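# Carry ball and ring to far stand by ropes

## Task

Get the ball off its current stand and onto the second stand, which sits in the gap between the benches beyond every hand's reach. The ball rests on a ring lying on its stand's collar, and ropes link that ring to one metal block on each arm's bench. The ring must finish lying on the second stand's collar, with the ball on that stand. Keep the ring level and move it smoothly, since tipping or jerking it can let the ball roll off. At the end every block must be resting on a bench.

## Robot and tools

Robots: arm1, arm2 and arm3 are identical i2rt Big YAM arms. Each has six joints, a five-finger right hand and a wrist camera (arm1_cam_wrist, arm2_cam_wrist, arm3_cam_wrist). Fixed room cameras are cam_low, cam_side and cam_top. Each arm's foot (base_link) points along its own +x. Feet in the scene frame: arm1 at (-0.112, +1.486, +1.019), arm2 at (-1.268, -0.759, +0.996), arm3 at (+1.372, -0.605, +0.991). Bench tops under the arms are at z=+0.950. The hand reaches about 1.07 m from the joint1 axis. Objects may now and then be nudged by outside pushes.

Frames: a single scene frame, in metres, origin on the floor, +z up. The hand point sits 0.045 m in front of the palm. Its local +z runs along the straight fingers, +y points out of the palm, +x points across the palm away from the thumb. Printed hand positions can be off, more so at long reach, and a hand often settles a centimetre or more from where it was sent.

move: optional keys arm1, arm2, arm3 and cameras. Each arm gets its own object; an arm left out gets nothing new but may keep pushing toward old targets. Inside an arm's object:
- joints: a dict of absolute targets by name. Arm joints are in radians: joint1_rad -2.879..2.879 (turns about the foot, positive counter-clockwise from above), joint2_rad 0..3.141 (shoulder), joint3_rad 0..3.019 (elbow), joint4_rad -1.692..1.57 (hand pitch, positive lifts fingers), joint5_rad -1.57..1.57 (sideways, positive to the arm's right), joint6_rad -2.094..2.094 (roll, positive clockwise seen from behind). Hand keys are unitless, -1..1: hand_little, hand_ring, hand_middle, hand_index, hand_thumb_bend (+1 straight, -1 curled), hand_thumb_turn (+1 beside palm, -1 opposite the fingers), hand_force_limit (about 0 N at -1 up to 10 N at +1, 15 N for thumb motors), hand_speed (-0.96..1; starts at -0.8; use -0.94 or slower for gentle grips).
- target: one list of 7 numbers, an absolute hand pose [x, y, z, qw, qx, qy, qz] in the scene frame, metres, matching the printed hand line. The hand travels a straight line from its current hand_target. When target is used, joints may hold only hand keys.
- speed: 0.002..0.5 m/s (default 0.25) for that straight path; turning tops out at twice that in rad/s. Only valid with target.
- min_time_s: 0.1..8 s, the shortest duration of that arm's joint motions; goes with joints.
All motions start together; hand paths in one call finish together, paced by the slowest. Paths last 0.5..10 s and actions at most 15 s. Paths do not avoid obstacles or other arms, and hands can overshoot the speed near full stretch.
cameras: list of names or ["all"]; [] gives none; default is all only for an empty call.

wait: seconds 0..10; commands nothing, returns state. zoom_image: camera name and region [x0, y0, x1, y1] in image pixels (origin top-left, at most 504 by 504). show_instructions: shows the reference page. finished_scene: ends the scene for good (scene 1); the result must hold without the robots.

Reading results: the move line reports per arm "done" or its worst status word. joint_status and hand_status give outcomes: off_target (resting away, maybe still pushing), time_out (joints hold nearby targets and keep pushing; send the reported position to relax), not_followed (a safety check withheld the command; "pose unreachable" for a target), limit_stop_at_motor_heat. on_its_own lists uncommanded behaviour, with "held at" meaning a target. hand_stopped_by lists little, ring, middle, index, thumb_bend, thumb_turn as moving, target, force, stalled or fault. The *_load_n values are fingertip forces in N (positive pushing open); a lost grip shows as about 0. Joint velocities are rad/s; "within noise" means still. Torques include the arm's own weight; numbers 3 and 4 wrap at ±28 N m. Robots marked "as last shown" were not commanded. The pictures line gives image order; images may trail the state slightly.

Fingers: a motor moves only when its target changes by 0.002 or more; it stops at the target or when the load hits hand_force_limit, then locks. To grip harder, raise the limit and send a more-closed target; to release, send a more-open one. With the thumb turned in, the hand wraps objects 0.035..0.065 m thick, handles down to 0.025 m. A wrist bracket on the little-finger side can strike things.

Avoid: any hard contact between two robots, including one hand gripping another's fingers (scene ends or fails). The clearance check can be late and lets hands and wrist cameras meet. Do not push anything off the work area or onto the floor, hit fixed or heavy things hard, drop parts from height, or overload fingers. Long pushing, holding loads or stretched poses heat motors; MOTOR HOT appears near 85 °C and at 100 °C the arm goes limp for 30 to 60 s. A refused call skips all later move, wait and finished_scene calls in the same reply.

Each tool is called after ">>>" as name([rows], argument=value, ...), one row to a line, values as JSON.

Reference images:

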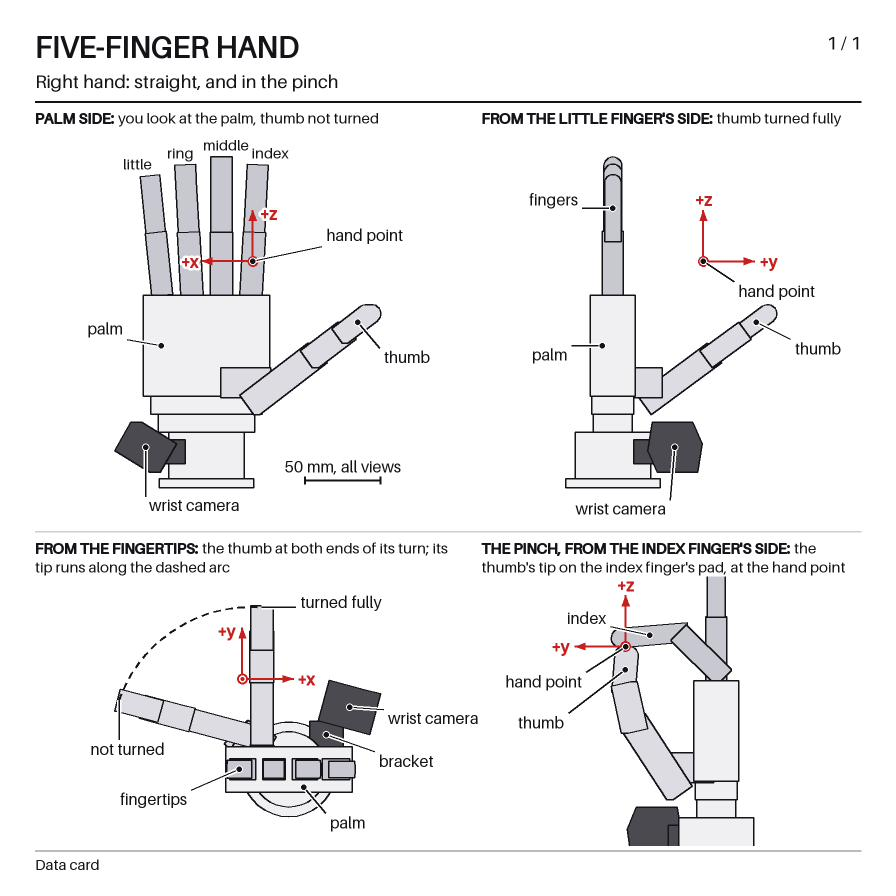

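## Session

>>> move()

Scene clock: 0.00 s.
Joint torques (N m): no reading
Heat: arm1: hottest joint1_rad 28 °C; arm2: hottest joint4_rad 26 °C; arm3: hottest joint1_rad 31 °C.
Joint velocities: within noise
arm1.joint_positions: joint1_rad=+0.065 joint2_rad=+0.644 joint3_rad=+1.563 joint4_rad=-1.464 joint5_rad=-0.153 joint6_rad=-1.005 hand_little=+1.000 hand_ring=+1.000 hand_middle=+1.000 hand_index=+1.000 hand_thumb_turn=+1.000 hand_thumb_bend=+1.000 hand_force_limit=+0.000 hand_speed=-0.800
arm1.joint_status: not commanded
arm1.hand_stopped_by: target,target,target,target,target,target
arm1.little_load_n: 0.0
arm1.ring_load_n: 0.0
arm1.middle_load_n: 0.0
arm1.index_load_n: 0.0
arm1.thumb_bend_load_n: 0.0
arm1.thumb_turn_load_n: 0.5
arm1.hand: x=-0.1021 y=+1.2924 z=+1.5440 quat_wxyz=(+0.156, +0.482, -0.724, +0.468) (m; scene frame)
arm1.hand_target: x=-0.1023 y=+1.2939 z=+1.5520 quat_wxyz=(+0.160, +0.480, -0.719, +0.476) (m; scene frame)
arm1.hand_status: not commanded
arm2.joint_positions: joint1_rad=-0.476 joint2_rad=+0.634 joint3_rad=+1.407 joint4_rad=-1.617 joint5_rad=-0.194 joint6_rad=-0.888 hand_little=+1.000 hand_ring=+1.000 hand_middle=+1.000 hand_index=+1.000 hand_thumb_turn=+1.000 hand_thumb_bend=+1.000 hand_force_limit=+0.000 hand_speed=-0.800
arm2.joint_status: not commanded
arm2.hand_stopped_by: target,target,target,target,target,target
arm2.little_load_n: 0.0
arm2.ring_load_n: 0.0
arm2.middle_load_n: 0.0
arm2.index_load_n: 0.0
arm2.thumb_bend_load_n: 0.0
arm2.thumb_turn_load_n: 0.0
arm2.hand: x=-1.1035 y=-0.7425 z=+1.4291 quat_wxyz=(-0.208, +0.894, -0.263, +0.298) (m; scene frame)
arm2.hand_target: x=-1.1033 y=-0.7424 z=+1.4379 quat_wxyz=(-0.212, +0.890, -0.260, +0.309) (m; scene frame)
arm2.hand_status: not commanded
arm3.joint_positions: joint1_rad=-0.027 joint2_rad=+0.619 joint3_rad=+1.415 joint4_rad=-1.551 joint5_rad=+0.150 joint6_rad=-0.988 hand_little=+1.000 hand_ring=+1.000 hand_middle=+1.000 hand_index=+1.000 hand_thumb_turn=+1.000 hand_thumb_bend=+1.000 hand_force_limit=+0.000 hand_speed=-0.800
arm3.joint_status: not commanded
arm3.hand_stopped_by: target,target,target,target,target,target
arm3.little_load_n: 0.0
arm3.ring_load_n: 0.0
arm3.middle_load_n: 0.0
arm3.index_load_n: 0.0
arm3.thumb_bend_load_n: 0.0
arm3.thumb_turn_load_n: 0.0
arm3.hand: x=+1.2644 y=-0.4633 z=+1.4489 quat_wxyz=(-0.398, +0.528, +0.747, +0.073) (m; scene frame)
arm3.hand_target: x=+1.2647 y=-0.4635 z=+1.4567 quat_wxyz=(-0.408, +0.526, +0.743, +0.072) (m; scene frame)
arm3.hand_status: not commanded
pictures: arm1_cam_wrist, arm2_cam_wrist, arm3_cam_wrist, cam_low, cam_side, cam_top

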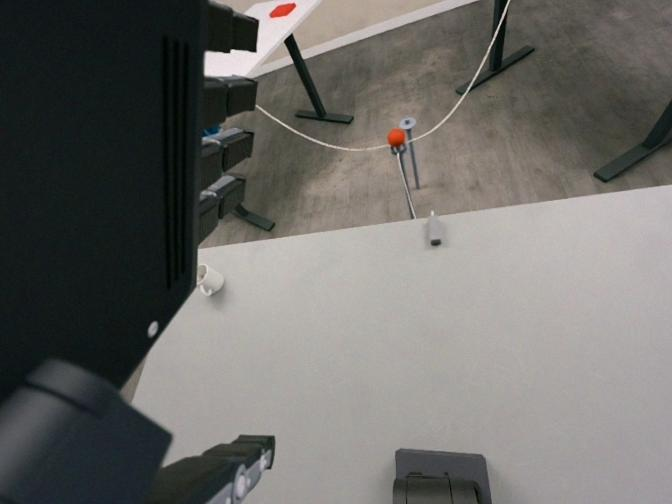

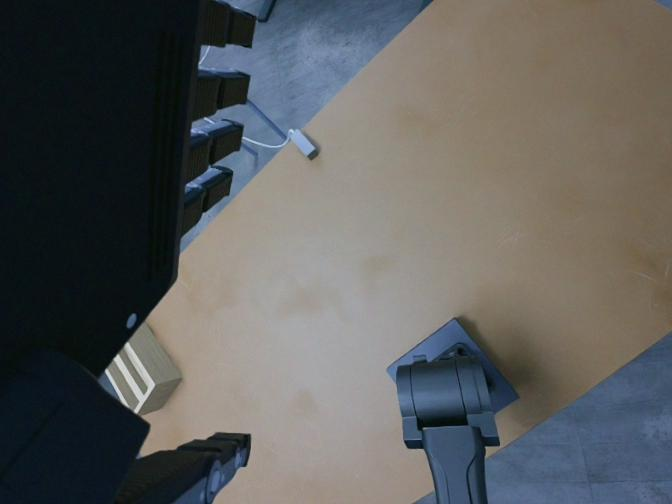

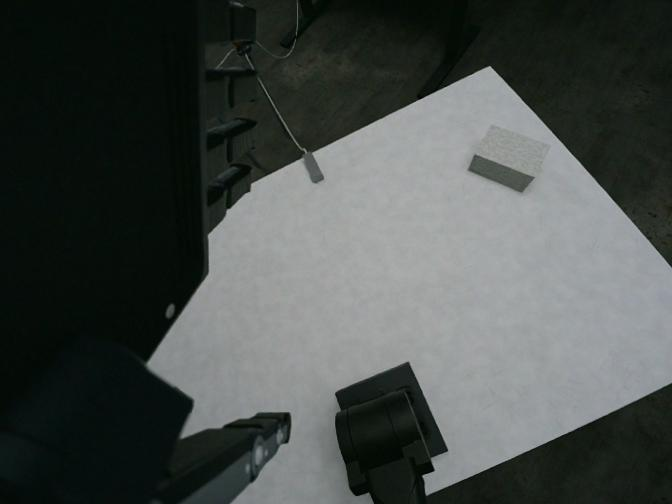

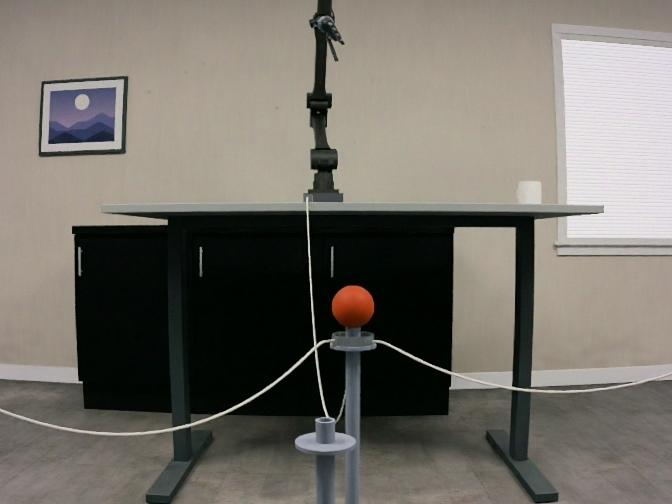

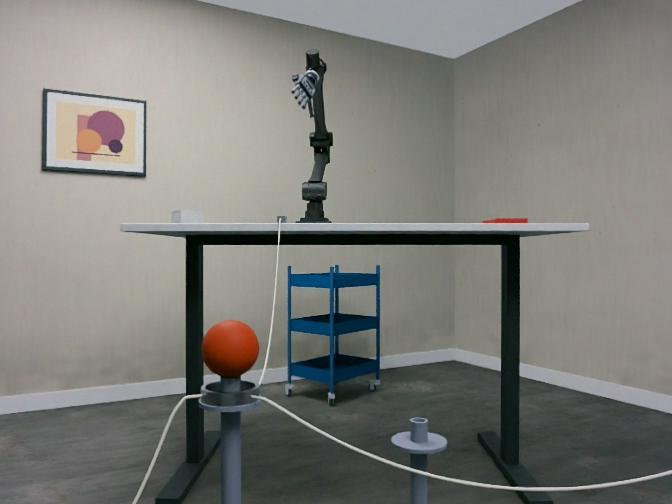

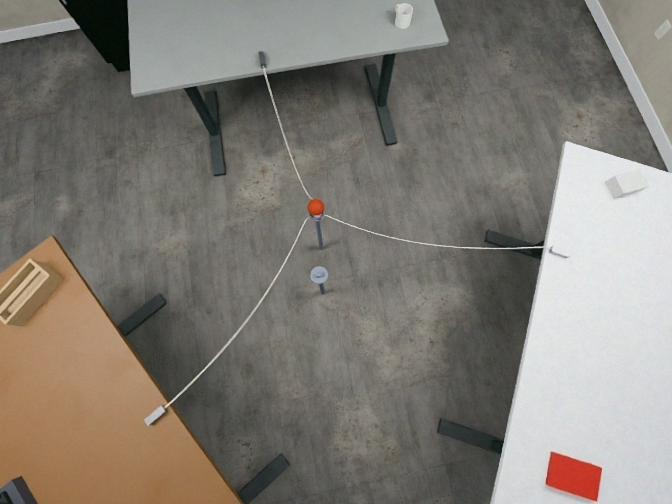

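>>> zoom_image(camera="cam_low", region=[260, 260, 440, 500])

>>> zoom_image(camera="cam_side", region=[160, 300, 480, 500])

>>> zoom_image(camera="cam_top", region=[260, 160, 380, 320])

Scaled by 2.100.

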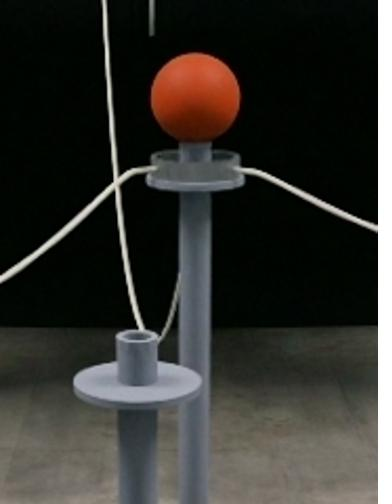

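Scaled by 1.575.

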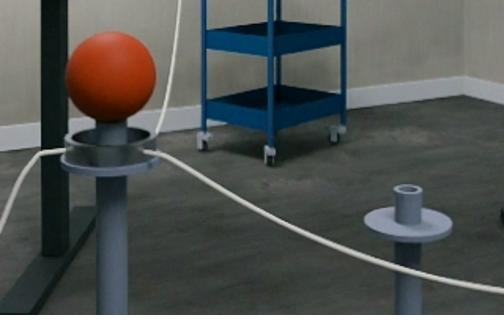

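Scaled by 3.150.

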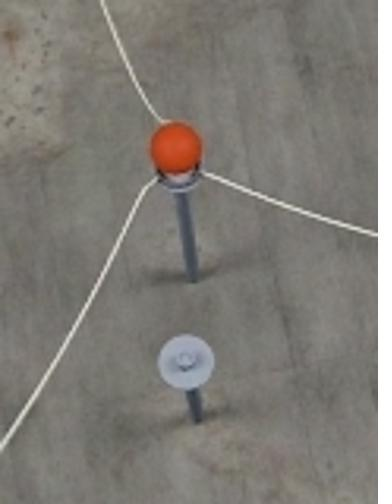

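>>> zoom_image(camera="arm1_cam_wrist", region=[360, 80, 510, 270])

>>> zoom_image(camera="arm2_cam_wrist", region=[230, 80, 380, 200])

>>> zoom_image(camera="arm3_cam_wrist", region=[200, 10, 380, 200])

>>> zoom_image(camera="cam_top", region=[230, 30, 300, 90])

>>> zoom_image(camera="cam_top", region=[120, 380, 200, 440])

>>> zoom_image(camera="cam_top", region=[520, 220, 600, 280])

>>> zoom_image(camera="cam_side", region=[240, 180, 340, 260])

>>> zoom_image(camera="cam_low", region=[270, 160, 370, 240])

Scaled by 2.653.

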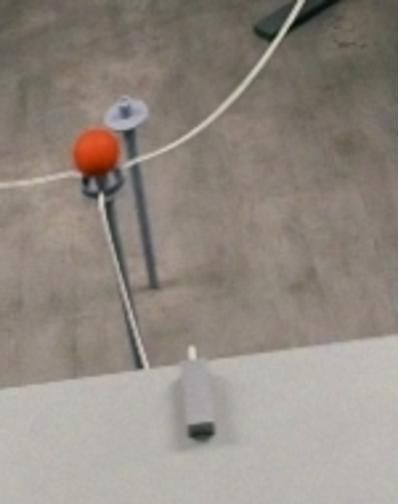

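Scaled by 3.360.

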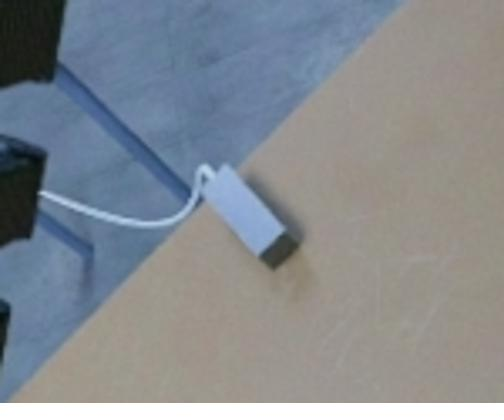

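Scaled by 2.653.

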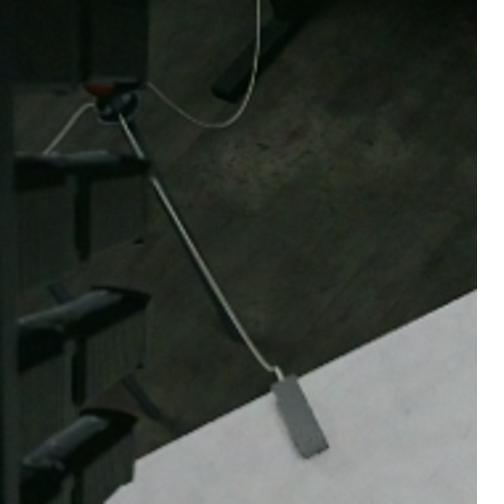

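Scaled by 7.200.

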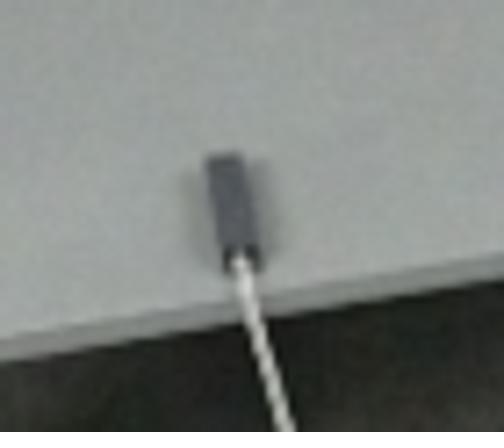

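Scaled by 6.300.

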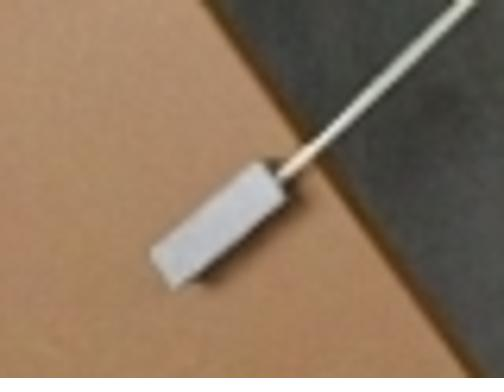

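Scaled by 6.300.

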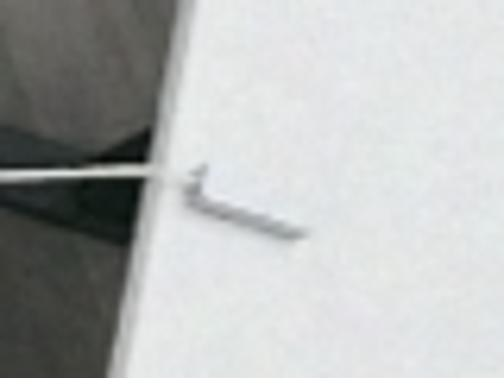

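Scaled by 5.040.

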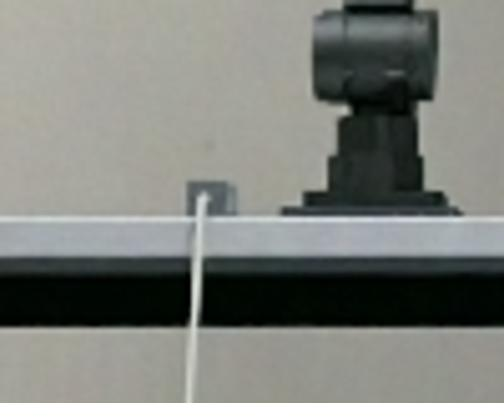

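Scaled by 5.040.

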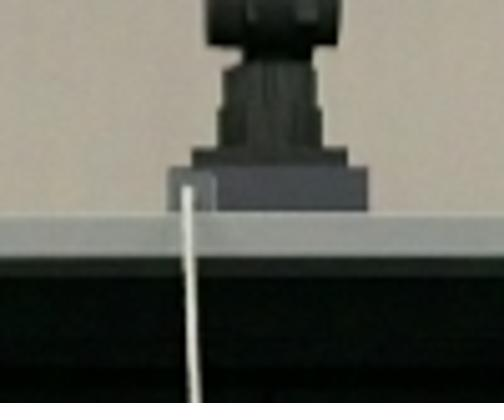

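>>> move(arm1={"target": [-0.14, 0.905, 1.12, 0.354, -0.612, -0.612, 0.354], "speed": 0.2}, arm2={"target": [-0.729, -0.530, 1.12, 0.132, -0.229, 0.835, -0.482], "speed": 0.2}, arm3={"target": [0.902, -0.247, 1.12, -0.482, 0.8345, -0.231, 0.134], "speed": 0.2}, cameras=["all"])

Scene clock: 309.07 s.
Joint torques (N m): arm1=[-2.43 -15.15 9.85 -0.68 0.62 0.14] | arm2=[0.09 -14.45 14.05 -0.32 0.66 -0.01] | arm3=[-0.62 -15.85 9.61 -0.75 0.59 0.12]
Heat: arm1: hottest joint3_rad 28 °C; arm2: hottest joint3_rad 32 °C; arm3: hottest joint3_rad 33 °C.
move: arm1 done; arm2 off_target; arm3 off_target
Joint velocities: within noise
arm1.joint_positions: joint1_rad=+0.186 joint2_rad=+1.935 joint3_rad=+1.557 joint4_rad=-1.528 joint5_rad=+1.022 joint6_rad=+1.948 hand_little=+1.000 hand_ring=+1.000 hand_middle=+1.000 hand_index=+1.000 hand_thumb_turn=+1.000 hand_thumb_bend=+1.000 hand_force_limit=+0.000 hand_speed=-0.800
arm1.joint_status: not commanded
arm1.hand_stopped_by: target,target,target,target,target,target
arm1.little_load_n: 0.0
arm1.ring_load_n: 0.0
arm1.middle_load_n: 0.0
arm1.index_load_n: 0.0
arm1.thumb_bend_load_n: 0.0
arm1.thumb_turn_load_n: 0.0
arm1.hand: x=-0.1383 y=+0.9151 z=+1.1192 quat_wxyz=(+0.356, -0.605, -0.618, +0.354) (m; scene frame)
arm1.hand_target: x=-0.1401 y=+0.9053 z=+1.1199 quat_wxyz=(+0.354, -0.612, -0.612, +0.354) (m; scene frame)
arm1.hand_status: done (0.010 m and 1.0 deg from the pose sent, 0.576 m and 136.7 deg at the start)
arm2.joint_positions: joint1_rad=+0.129 joint2_rad=+1.871 joint3_rad=+1.503 joint4_rad=-1.422 joint5_rad=+1.040 joint6_rad=+1.780 hand_little=+1.000 hand_ring=+1.000 hand_middle=+1.000 hand_index=+1.000 hand_thumb_turn=+1.000 hand_thumb_bend=+1.000 hand_force_limit=+0.000 hand_speed=-0.800
arm2.joint_status: not commanded
arm2.hand_stopped_by: target,target,target,target,target,target
arm2.little_load_n: 0.0
arm2.ring_load_n: 0.0
arm2.middle_load_n: 0.0
arm2.index_load_n: 0.0
arm2.thumb_bend_load_n: 0.0
arm2.thumb_turn_load_n: 0.0
arm2.hand: x=-0.7430 y=-0.5436 z=+1.1067 quat_wxyz=(-0.115, +0.239, -0.831, +0.489) (m; scene frame)
arm2.hand_target: x=-0.7298 y=-0.5305 z=+1.1203 quat_wxyz=(-0.132, +0.229, -0.835, +0.482) (m; scene frame)
arm2.hand_status: off_target (0.024 m and 2.4 deg from the pose sent, 0.530 m and 106.9 deg at the start)
arm3.joint_positions: joint1_rad=+0.152 joint2_rad=+1.901 joint3_rad=+1.569 joint4_rad=-1.470 joint5_rad=+1.028 joint6_rad=+1.808 hand_little=+1.000 hand_ring=+1.000 hand_middle=+1.000 hand_index=+1.000 hand_thumb_turn=+1.000 hand_thumb_bend=+1.000 hand_force_limit=+0.000 hand_speed=-0.800
arm3.joint_status: not commanded
arm3.hand_stopped_by: target,target,target,target,target,target
arm3.little_load_n: 0.0
arm3.ring_load_n: 0.0
arm3.middle_load_n: 0.0
arm3.index_load_n: 0.0
arm3.thumb_bend_load_n: 0.0
arm3.thumb_turn_load_n: -0.5
arm3.hand: x=+0.9101 y=-0.2548 z=+1.1136 quat_wxyz=(-0.482, +0.836, -0.220, +0.141) (m; scene frame)
arm3.hand_target: x=+0.9023 y=-0.2472 z=+1.1202 quat_wxyz=(-0.482, +0.835, -0.231, +0.133) (m; scene frame)
arm3.hand_status: off_target (0.013 m and 1.5 deg from the pose sent, 0.535 m and 124.0 deg at the start)
pictures: arm1_cam_wrist, arm2_cam_wrist, arm3_cam_wrist, cam_low, cam_side, cam_top
camera_calibration:
arm1_cam_wrist: T_world_to_cam=[[0.463266, 0.269115, -0.844371, 0.764523], [0.534277, -0.844974, 0.0238244, 0.826248], [-0.70706, -0.462165, -0.535229, 1.03434], [0, 0, 0, 1]] pos_world=[-0.0642787, 0.97045, 1.17947]
arm2_cam_wrist: T_world_to_cam=[[-0.539937, 0.233345, -0.808714, 0.617102], [0.434137, 0.900345, -0.0300663, 0.847764], [0.721106, -0.367326, -0.587433, 1.10084], [0, 0, 0, 1]] pos_world=[-0.828669, -0.502912, 1.17122]
arm3_cam_wrist: T_world_to_cam=[[-0.0453395, -0.507944, -0.860196, 0.87438], [-0.99723, -0.0278157, 0.0689874, 0.823194], [-0.0589687, 0.860941, -0.505276, 0.951211], [0, 0, 0, 1]] pos_world=[0.916649, -0.351903, 1.17597]

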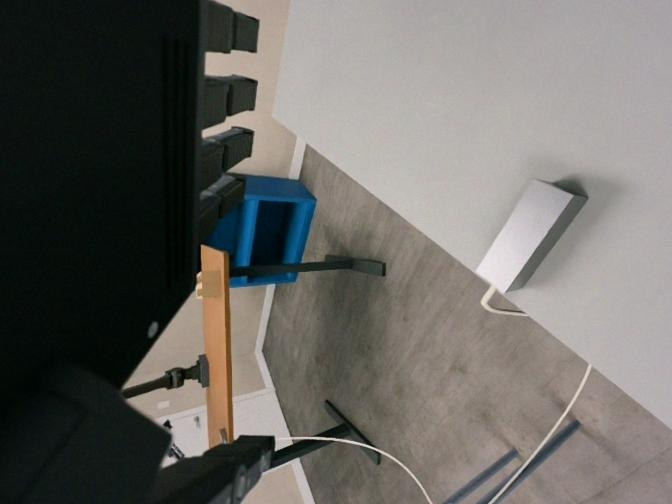

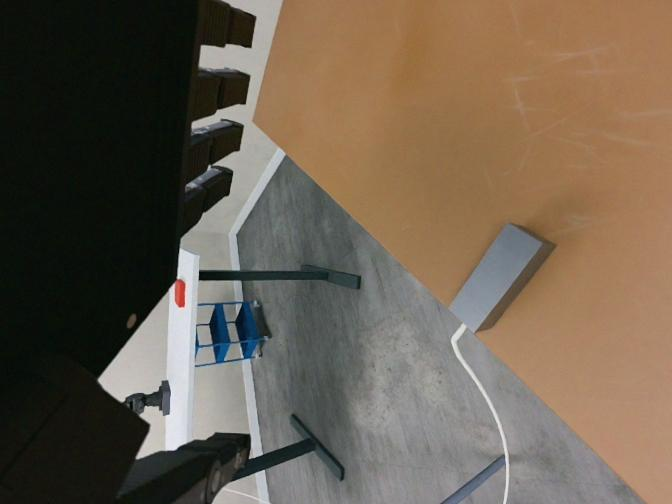

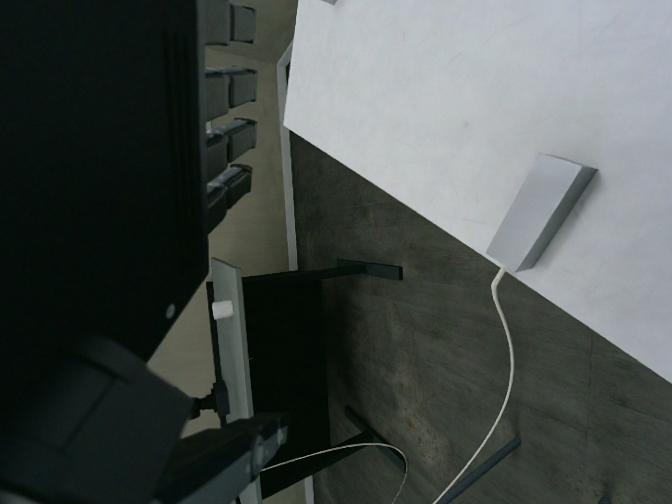

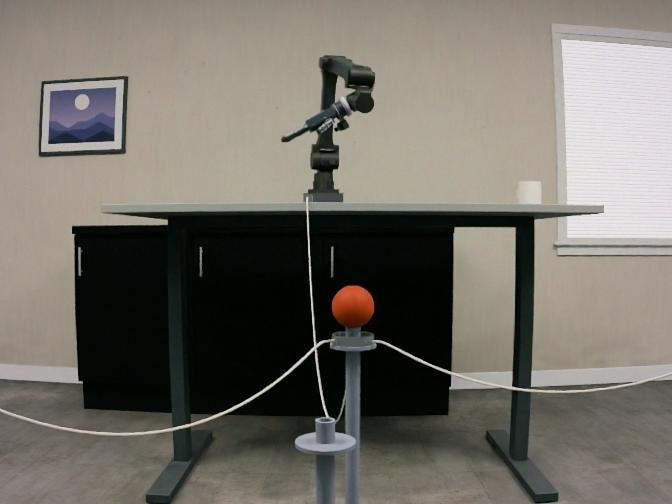

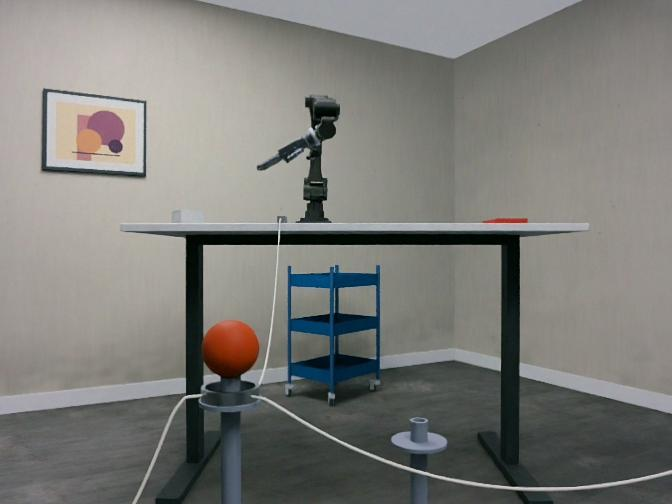

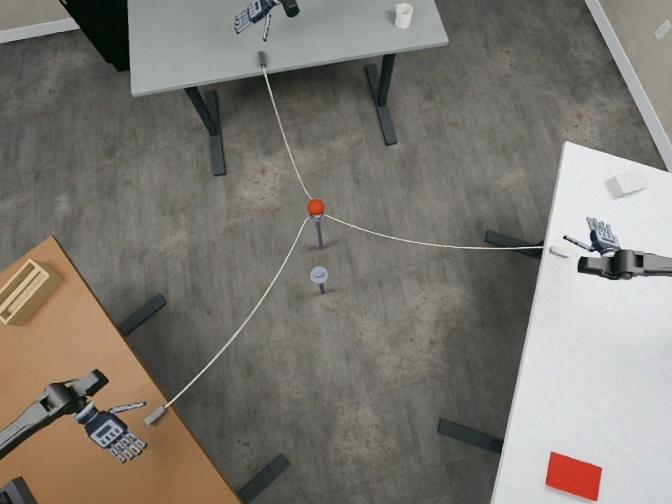

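>>> zoom_image(camera="arm1_cam_wrist", region=[460, 160, 610, 310])

>>> zoom_image(camera="arm2_cam_wrist", region=[430, 200, 580, 350])

>>> zoom_image(camera="arm3_cam_wrist", region=[470, 140, 620, 290])

Scaled by 3.360.

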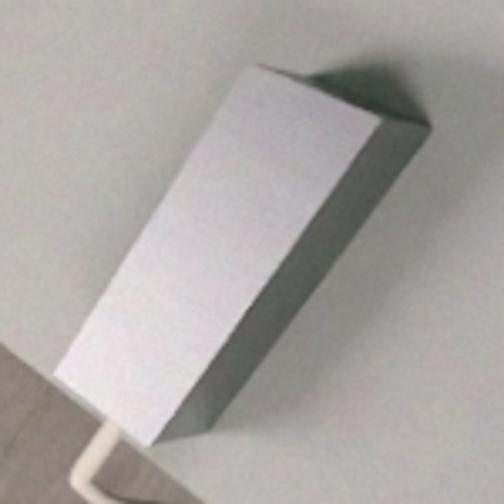

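Scaled by 3.360.

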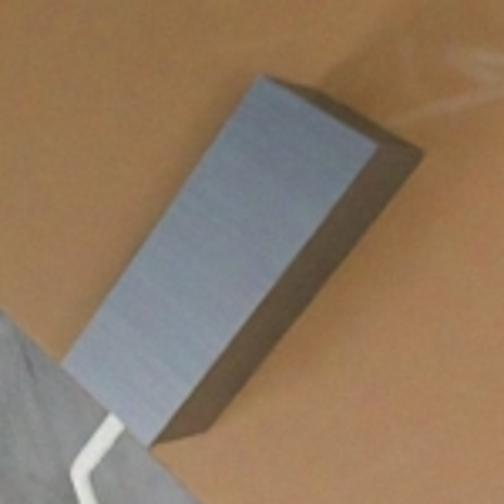

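Scaled by 3.360.

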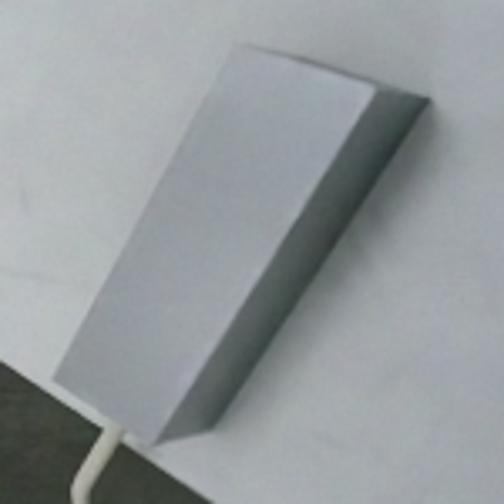

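>>> move(arm1={"target": [-0.1465, 0.899, 1.035, 0.3875, -0.5534, -0.6040, 0.4229], "speed": 0.15, "joints": {"hand_speed": 0.0, "hand_thumb_turn": -1, "hand_thumb_bend": 0.45}}, arm2={"target": [-0.712, -0.514, 1.045, -0.1629, 0.2327, -0.7855, 0.5500], "speed": 0.15, "joints": {"hand_speed": 0.0, "hand_thumb_turn": -1, "hand_thumb_bend": 0.45}}, arm3={"target": [0.901, -0.244, 1.040, -0.5578, 0.7966, -0.1912, 0.1339], "speed": 0.15, "joints": {"hand_speed": 0.0, "hand_thumb_turn": -1, "hand_thumb_bend": 0.45}}, cameras=["arm1_cam_wrist", "arm2_cam_wrist", "arm3_cam_wrist", "cam_top"])

Scene clock: 355.03 s.
Joint torques (N m): arm1=[-1.32 -16.09 6.63 0.32 0.84 0.09] | arm2=[0.32 -16.62 12.21 -0.06 0.87 -0.03] | arm3=[0.44 -17.2 6.28 -0.06 0.81 0.12]
Heat: arm1: hottest joint3_rad 29 °C; arm2: hottest joint3_rad 37 °C; arm3: hottest joint3_rad 33 °C.
move: arm1 done; arm2 off_target; arm3 done
Joint velocities: within noise
arm1.joint_positions: joint1_rad=+0.199 joint2_rad=+2.073 joint3_rad=+1.478 joint4_rad=-1.345 joint5_rad=+1.198 joint6_rad=+1.956 hand_little=+1.000 hand_ring=+1.000 hand_middle=+1.000 hand_index=+1.000 hand_thumb_turn=-1.000 hand_thumb_bend=+0.450 hand_force_limit=+0.000 hand_speed=+0.000
arm1.joint_status: all done
arm1.hand_stopped_by: target,target,target,target,target,target
arm1.little_load_n: 0.0
arm1.ring_load_n: 0.0
arm1.middle_load_n: 0.0
arm1.index_load_n: 0.0
arm1.thumb_bend_load_n: 0.0
arm1.thumb_turn_load_n: 0.0
arm1.hand: x=-0.1509 y=+0.9026 z=+1.0419 quat_wxyz=(+0.391, -0.553, -0.605, +0.419) (m; scene frame)
arm1.hand_target: x=-0.1465 y=+0.8992 z=+1.0351 quat_wxyz=(+0.387, -0.553, -0.604, +0.423) (m; scene frame)
arm1.hand_status: done (0.009 m and 0.6 deg from the pose sent, 0.086 m and 10.6 deg at the start)
arm2.joint_positions: joint1_rad=+0.170 joint2_rad=+2.058 joint3_rad=+1.503 joint4_rad=-1.362 joint5_rad=+1.203 joint6_rad=+1.888 hand_little=+1.000 hand_ring=+1.000 hand_middle=+1.000 hand_index=+1.000 hand_thumb_turn=-1.000 hand_thumb_bend=+0.450 hand_force_limit=+0.000 hand_speed=+0.000
arm2.joint_status: all done
arm2.hand_stopped_by: target,target,target,target,target,target
arm2.little_load_n: 0.0
arm2.ring_load_n: 0.0
arm2.middle_load_n: 0.0
arm2.index_load_n: 0.0
arm2.thumb_bend_load_n: 0.0
arm2.thumb_turn_load_n: 0.0
arm2.hand: x=-0.7258 y=-0.5305 z=+1.0323 quat_wxyz=(-0.140, +0.245, -0.781, +0.557) (m; scene frame)
arm2.hand_target: x=-0.7130 y=-0.5145 z=+1.0454 quat_wxyz=(-0.163, +0.233, -0.786, +0.550) (m; scene frame)
arm2.hand_status: off_target (0.025 m and 3.1 deg from the pose sent, 0.075 m and 10.3 deg at the start)
arm3.joint_positions: joint1_rad=+0.178 joint2_rad=+2.018 joint3_rad=+1.469 joint4_rad=-1.285 joint5_rad=+1.199 joint6_rad=+1.831 hand_little=+1.000 hand_ring=+1.000 hand_middle=+1.000 hand_index=+1.000 hand_thumb_turn=-1.000 hand_thumb_bend=+0.450 hand_force_limit=+0.000 hand_speed=+0.000
arm3.joint_status: all done
arm3.hand_stopped_by: target,target,target,target,target,target
arm3.little_load_n: -0.5
arm3.ring_load_n: 0.0
arm3.middle_load_n: 0.0
arm3.index_load_n: 0.0
arm3.thumb_bend_load_n: 0.0
arm3.thumb_turn_load_n: 0.0
arm3.hand: x=+0.9060 y=-0.2438 z=+1.0405 quat_wxyz=(-0.556, +0.798, -0.188, +0.141) (m; scene frame)
arm3.hand_target: x=+0.9011 y=-0.2440 z=+1.0400 quat_wxyz=(-0.558, +0.797, -0.191, +0.134) (m; scene frame)
arm3.hand_status: done (0.005 m and 1.0 deg from the pose sent, 0.075 m and 10.4 deg at the start)
pictures: arm1_cam_wrist, arm2_cam_wrist, arm3_cam_wrist, cam_top
camera_calibration:
arm1_cam_wrist: T_world_to_cam=[[0.295812, 0.287039, -0.9111, 0.736555], [0.588847, -0.80581, -0.0626842, 0.887159], [-0.752167, -0.517956, -0.40739, 0.888584], [0, 0, 0, 1]] pos_world=[-0.0719189, 0.963709, 1.08869]
arm2_cam_wrist: T_world_to_cam=[[-0.478829, 0.0843707, -0.873845, 0.595698], [0.40286, 0.905499, -0.133323, 0.912939], [0.780017, -0.415876, -0.467569, 0.942793], [0, 0, 0, 1]] pos_world=[-0.817944, -0.48484, 1.08308]
arm3_cam_wrist: T_world_to_cam=[[0.0479781, -0.372276, -0.926881, 0.834816], [-0.99584, -0.0897976, -0.015481, 0.895995], [-0.0774686, 0.923768, -0.375035, 0.80099], [0, 0, 0, 1]] pos_world=[0.914266, -0.348689, 1.08805]

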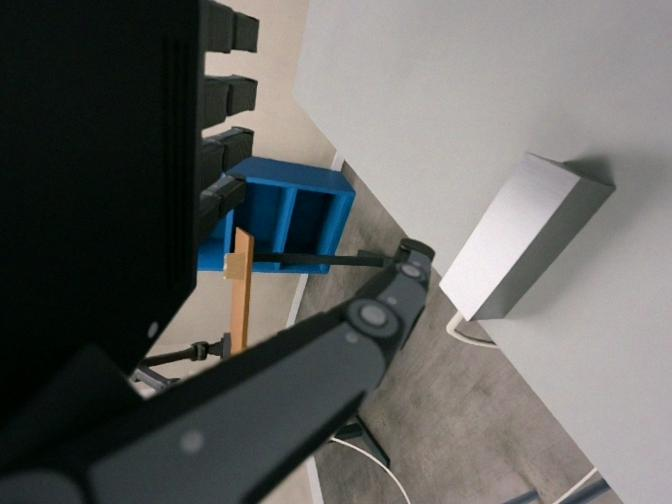

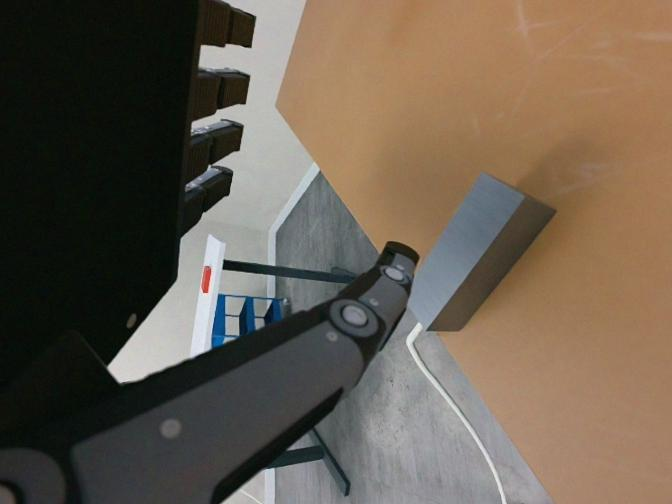

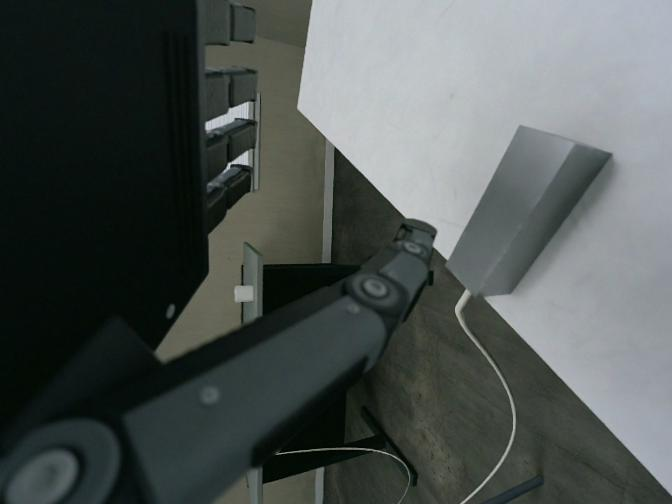

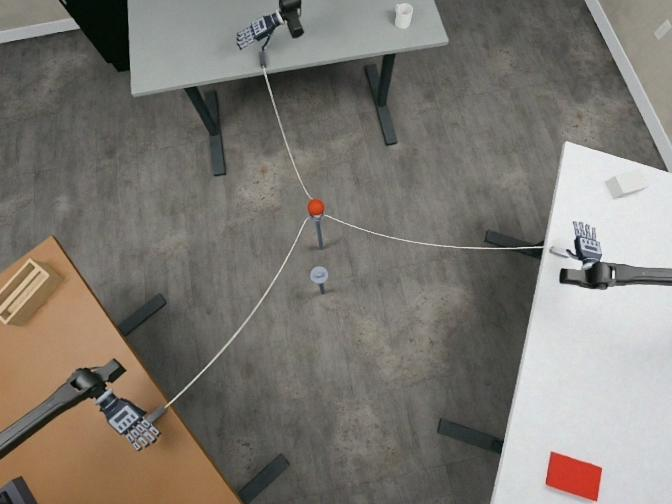

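>>> move(arm1={"target": [-0.140, 0.9045, 0.974, 0.3875, -0.5534, -0.6040, 0.4229], "speed": 0.08}, arm2={"target": [-0.711, -0.509, 0.994, -0.1829, 0.2227, -0.7905, 0.5400], "speed": 0.08}, arm3={"target": [0.9036, -0.251, 0.981, -0.5578, 0.7966, -0.1912, 0.1339], "speed": 0.08}, cameras=["arm1_cam_wrist", "arm2_cam_wrist", "arm3_cam_wrist"])

Scene clock: 363.97 s.
Joint torques (N m): arm1=[-1.08 -15.85 5.87 0.31 0.68 0.1] | arm2=[0.32 -16.32 7.24 0.25 0.85 -0.11] | arm3=[0.56 -16.91 5.56 -0.12 0.71 0.15]
Heat: arm1: hottest joint3_rad 29 °C; arm2: hottest joint3_rad 37 °C; arm3: hottest joint3_rad 33 °C.
move: arm1 off_target; arm2 off_target; arm3 done
Joint velocities: within noise
arm1.joint_positions: joint1_rad=+0.211 joint2_rad=+2.160 joint3_rad=+1.455 joint4_rad=-1.254 joint5_rad=+1.197 joint6_rad=+1.987 hand_little=+1.000 hand_ring=+1.000 hand_middle=+1.000 hand_index=+1.000 hand_thumb_turn=-1.000 hand_thumb_bend=+0.450 hand_force_limit=+0.000 hand_speed=+0.000
arm1.joint_status: not commanded
arm1.hand_stopped_by: target,target,target,target,target,target
arm1.little_load_n: 0.0
arm1.ring_load_n: 0.0
arm1.middle_load_n: 0.0
arm1.index_load_n: 0.0
arm1.thumb_bend_load_n: 0.0
arm1.thumb_turn_load_n: 0.0
arm1.hand: x=-0.1448 y=+0.9041 z=+0.9876 quat_wxyz=(+0.388, -0.555, -0.602, +0.423) (m; scene frame)
arm1.hand_target: x=-0.1400 y=+0.9049 z=+0.9743 quat_wxyz=(+0.387, -0.553, -0.604, +0.423) (m; scene frame)
arm1.hand_status: off_target (0.014 m and 0.2 deg from the pose sent, 0.069 m and 0.6 deg at the start)
arm2.joint_positions: joint1_rad=+0.171 joint2_rad=+2.104 joint3_rad=+1.503 joint4_rad=-1.196 joint5_rad=+1.203 joint6_rad=+1.888 hand_little=+1.000 hand_ring=+1.000 hand_middle=+1.000 hand_index=+1.000 hand_thumb_turn=-1.000 hand_thumb_bend=+0.450 hand_force_limit=+0.000 hand_speed=+0.000
arm2.joint_status: not commanded
arm2.hand_stopped_by: target,target,target,target,target,target
arm2.little_load_n: 0.0
arm2.ring_load_n: 0.0
arm2.middle_load_n: 0.0
arm2.index_load_n: 0.0
arm2.thumb_bend_load_n: 0.0
arm2.thumb_turn_load_n: 0.0
arm2.hand: x=-0.7048 y=-0.5128 z=+1.0055 quat_wxyz=(-0.186, +0.213, -0.794, +0.538) (m; scene frame)
arm2.hand_target: x=-0.7111 y=-0.5093 z=+0.9942 quat_wxyz=(-0.183, +0.223, -0.791, +0.540) (m; scene frame)
arm2.hand_status: off_target (0.014 m and 1.2 deg from the pose sent, 0.046 m and 5.9 deg at the start)
arm3.joint_positions: joint1_rad=+0.186 joint2_rad=+2.091 joint3_rad=+1.428 joint4_rad=-1.184 joint5_rad=+1.199 joint6_rad=+1.859 hand_little=+1.000 hand_ring=+1.000 hand_middle=+1.000 hand_index=+1.000 hand_thumb_turn=-1.000 hand_thumb_bend=+0.450 hand_force_limit=+0.000 hand_speed=+0.000
arm3.joint_status: not commanded
arm3.hand_stopped_by: target,target,target,target,target,target
arm3.little_load_n: 0.0
arm3.ring_load_n: 0.0
arm3.middle_load_n: -0.5
arm3.index_load_n: 0.0
arm3.thumb_bend_load_n: 0.0
arm3.thumb_turn_load_n: 0.0
arm3.hand: x=+0.9071 y=-0.2478 z=+0.9884 quat_wxyz=(-0.557, +0.796, -0.192, +0.137) (m; scene frame)
arm3.hand_target: x=+0.9038 y=-0.2510 z=+0.9810 quat_wxyz=(-0.558, +0.797, -0.191, +0.134) (m; scene frame)
arm3.hand_status: done (0.009 m and 0.3 deg from the pose sent, 0.060 m and 0.9 deg at the start)
pictures: arm1_cam_wrist, arm2_cam_wrist, arm3_cam_wrist
camera_calibration:
arm1_cam_wrist: T_world_to_cam=[[0.294183, 0.277676, -0.914523, 0.696408], [0.589704, -0.805747, -0.0549529, 0.873882], [-0.752134, -0.523132, -0.400784, 0.870036], [0, 0, 0, 1]] pos_world=[-0.0658192, 0.965896, 1.0336]
arm2_cam_wrist: T_world_to_cam=[[-0.395553, 0.151938, -0.905788, 0.706279], [0.409918, 0.91175, -0.0260706, 0.785254], [0.821891, -0.381611, -0.422927, 0.923437], [0, 0, 0, 1]] pos_world=[-0.801484, -0.470872, 1.05076]
arm3_cam_wrist: T_world_to_cam=[[0.0372345, -0.36573, -0.929976, 0.799424], [-0.996139, -0.0876175, -0.00542629, 0.886712], [-0.0794976, 0.926588, -0.367581, 0.780451], [0, 0, 0, 1]] pos_world=[0.915567, -0.353091, 1.03514]

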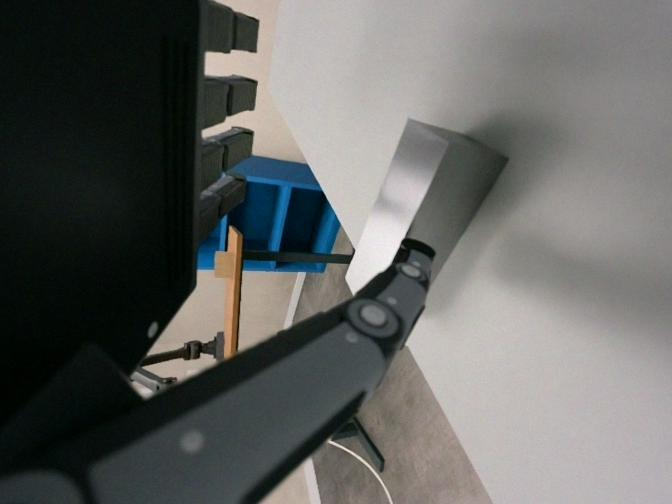

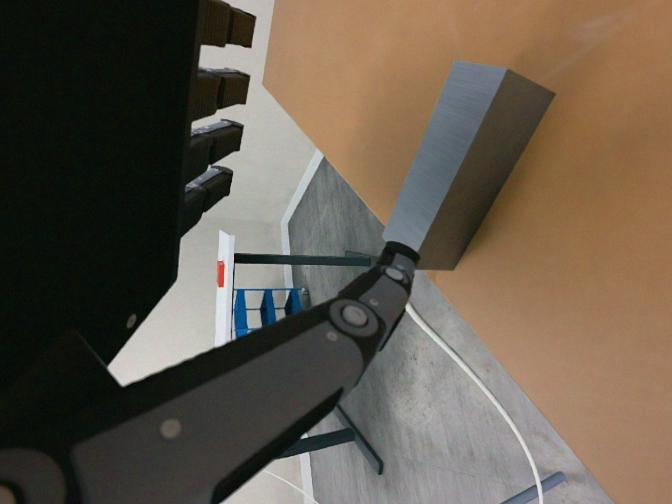

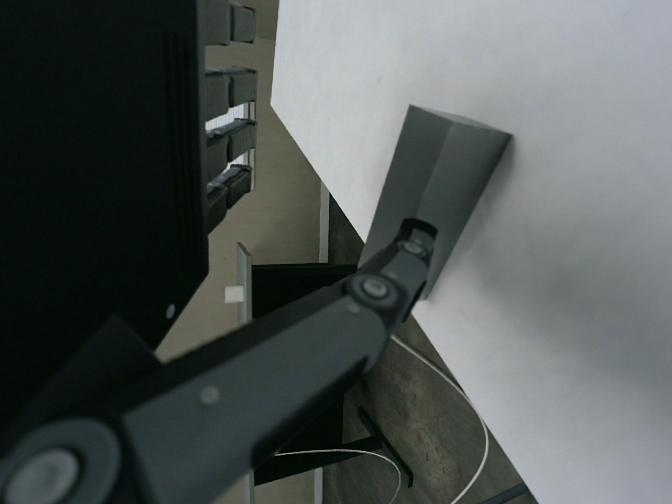

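>>> move(arm1={"target": [-0.132, 0.909, 0.974, 0.3875, -0.5534, -0.6040, 0.4229], "speed": 0.05}, arm2={"target": [-0.7346, -0.5149, 0.980, -0.1729, 0.2277, -0.7885, 0.5440], "speed": 0.05}, arm3={"target": [0.9015, -0.2613, 0.981, -0.5578, 0.7966, -0.1912, 0.1339], "speed": 0.05}, cameras=["arm1_cam_wrist", "arm2_cam_wrist", "arm3_cam_wrist"])

Scene clock: 396.13 s.
Joint torques (N m): arm1=[-1.2 -15.79 5.81 -0.76 0.65 0.12] | arm2=[0.5 -15.74 6.78 -0.4 0.69 -0.04] | arm3=[0.5 -16.62 5.96 -0.85 0.63 0.11]
Heat: arm1: hottest joint3_rad 28 °C; arm2: hottest joint3_rad 33 °C; arm3: hottest joint3_rad 31 °C.
move: arm1 off_target; arm2 off_target; arm3 done
Joint velocities: within noise
arm1.joint_positions: joint1_rad=+0.228 joint2_rad=+2.160 joint3_rad=+1.455 joint4_rad=-1.262 joint5_rad=+1.192 joint6_rad=+2.026 hand_little=+1.000 hand_ring=+1.000 hand_middle=+1.000 hand_index=+1.000 hand_thumb_turn=-1.000 hand_thumb_bend=+0.450 hand_force_limit=+0.000 hand_speed=+0.000
arm1.joint_status: not commanded
arm1.hand_stopped_by: target,target,target,target,target,target
arm1.little_load_n: 0.0
arm1.ring_load_n: -0.5
arm1.middle_load_n: 0.0
arm1.index_load_n: 0.0
arm1.thumb_bend_load_n: 0.0
arm1.thumb_turn_load_n: 0.0
arm1.hand: x=-0.1351 y=+0.9034 z=+0.9881 quat_wxyz=(+0.378, -0.561, -0.598, +0.429) (m; scene frame)
arm1.hand_target: x=-0.1321 y=+0.9092 z=+0.9744 quat_wxyz=(+0.387, -0.553, -0.604, +0.423) (m; scene frame)
arm1.hand_status: off_target (0.016 m and 1.7 deg from the pose sent, 0.019 m and 0.2 deg at the start)
arm2.joint_positions: joint1_rad=+0.191 joint2_rad=+2.104 joint3_rad=+1.448 joint4_rad=-1.206 joint5_rad=+1.200 joint6_rad=+1.937 hand_little=+1.000 hand_ring=+1.000 hand_middle=+1.000 hand_index=+1.000 hand_thumb_turn=-1.000 hand_thumb_bend=+0.450 hand_force_limit=+0.000 hand_speed=+0.000
arm2.joint_status: not commanded
arm2.hand_stopped_by: target,target,target,target,target,target
arm2.little_load_n: 0.0
arm2.ring_load_n: 0.0
arm2.middle_load_n: -0.5
arm2.index_load_n: 0.0
arm2.thumb_bend_load_n: 0.0
arm2.thumb_turn_load_n: 0.0
arm2.hand: x=-0.7267 y=-0.5162 z=+0.9897 quat_wxyz=(-0.180, +0.219, -0.791, +0.542) (m; scene frame)
arm2.hand_target: x=-0.7345 y=-0.5149 z=+0.9802 quat_wxyz=(-0.173, +0.228, -0.789, +0.544) (m; scene frame)
arm2.hand_status: off_target (0.013 m and 1.3 deg from the pose sent, 0.039 m and 2.4 deg at the start)
arm3.joint_positions: joint1_rad=+0.207 joint2_rad=+2.091 joint3_rad=+1.428 joint4_rad=-1.211 joint5_rad=+1.195 joint6_rad=+1.907 hand_little=+1.000 hand_ring=+1.000 hand_middle=+1.000 hand_index=+1.000 hand_thumb_turn=-1.000 hand_thumb_bend=+0.450 hand_force_limit=+0.000 hand_speed=+0.000
arm3.joint_status: not commanded
arm3.hand_stopped_by: target,target,target,target,target,target
arm3.little_load_n: 0.0
arm3.ring_load_n: -0.5
arm3.middle_load_n: 0.0
arm3.index_load_n: 0.0
arm3.thumb_bend_load_n: 0.0
arm3.thumb_turn_load_n: 0.0
arm3.hand: x=+0.9022 y=-0.2581 z=+0.9894 quat_wxyz=(-0.559, +0.795, -0.196, +0.128) (m; scene frame)
arm3.hand_target: x=+0.9016 y=-0.2613 z=+0.9811 quat_wxyz=(-0.558, +0.797, -0.191, +0.134) (m; scene frame)
arm3.hand_status: done (0.009 m and 0.8 deg from the pose sent, 0.016 m and 0.3 deg at the start)
pictures: arm1_cam_wrist, arm2_cam_wrist, arm3_cam_wrist
camera_calibration:
arm1_cam_wrist: T_world_to_cam=[[0.2997, 0.253593, -0.919712, 0.721921], [0.591097, -0.806056, -0.0296381, 0.843047], [-0.748856, -0.534756, -0.391472, 0.878901], [0, 0, 0, 1]] pos_world=[-0.0565116, 0.966467, 1.03301]
arm2_cam_wrist: T_world_to_cam=[[-0.408294, 0.138249, -0.902321, 0.66402], [0.406765, 0.91246, -0.0442552, 0.812935], [0.817214, -0.385102, -0.428787, 0.934054], [0, 0, 0, 1]] pos_world=[-0.82288, -0.473866, 1.03565]
arm3_cam_wrist: T_world_to_cam=[[0.0229575, -0.35803, -0.933428, 0.815066], [-0.99581, -0.0908558, 0.0103573, 0.864186], [-0.0885156, 0.929279, -0.358616, 0.789886], [0, 0, 0, 1]] pos_world=[0.91177, -0.36369, 1.03512]

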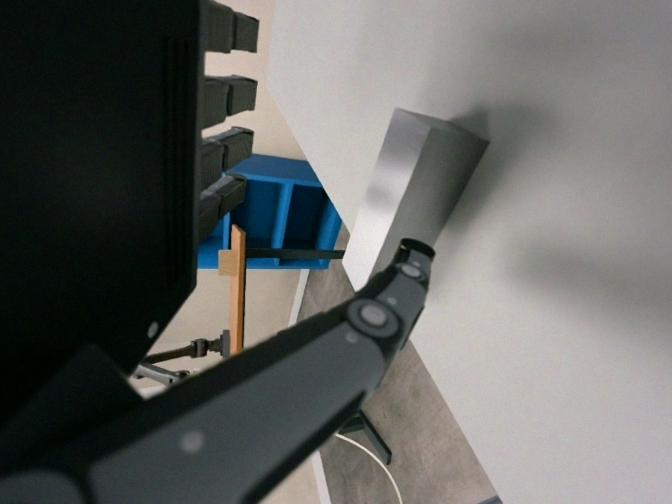

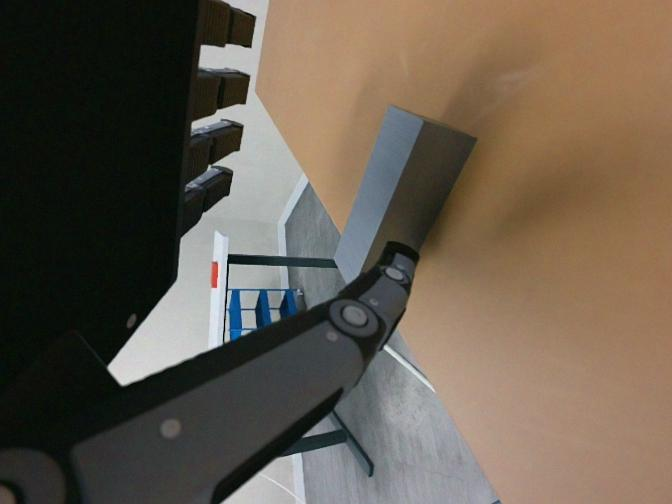

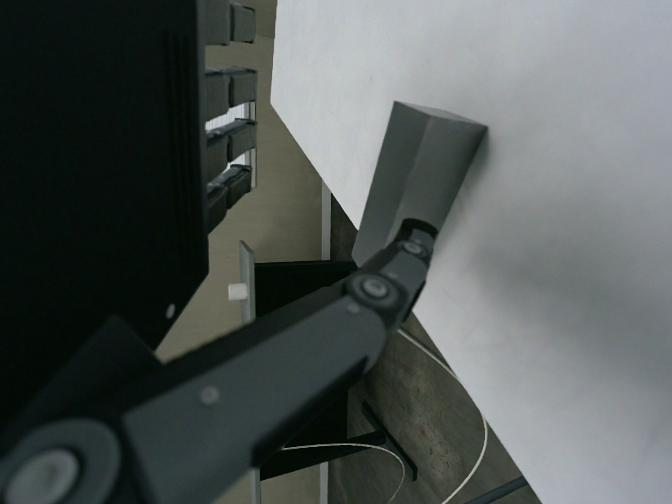

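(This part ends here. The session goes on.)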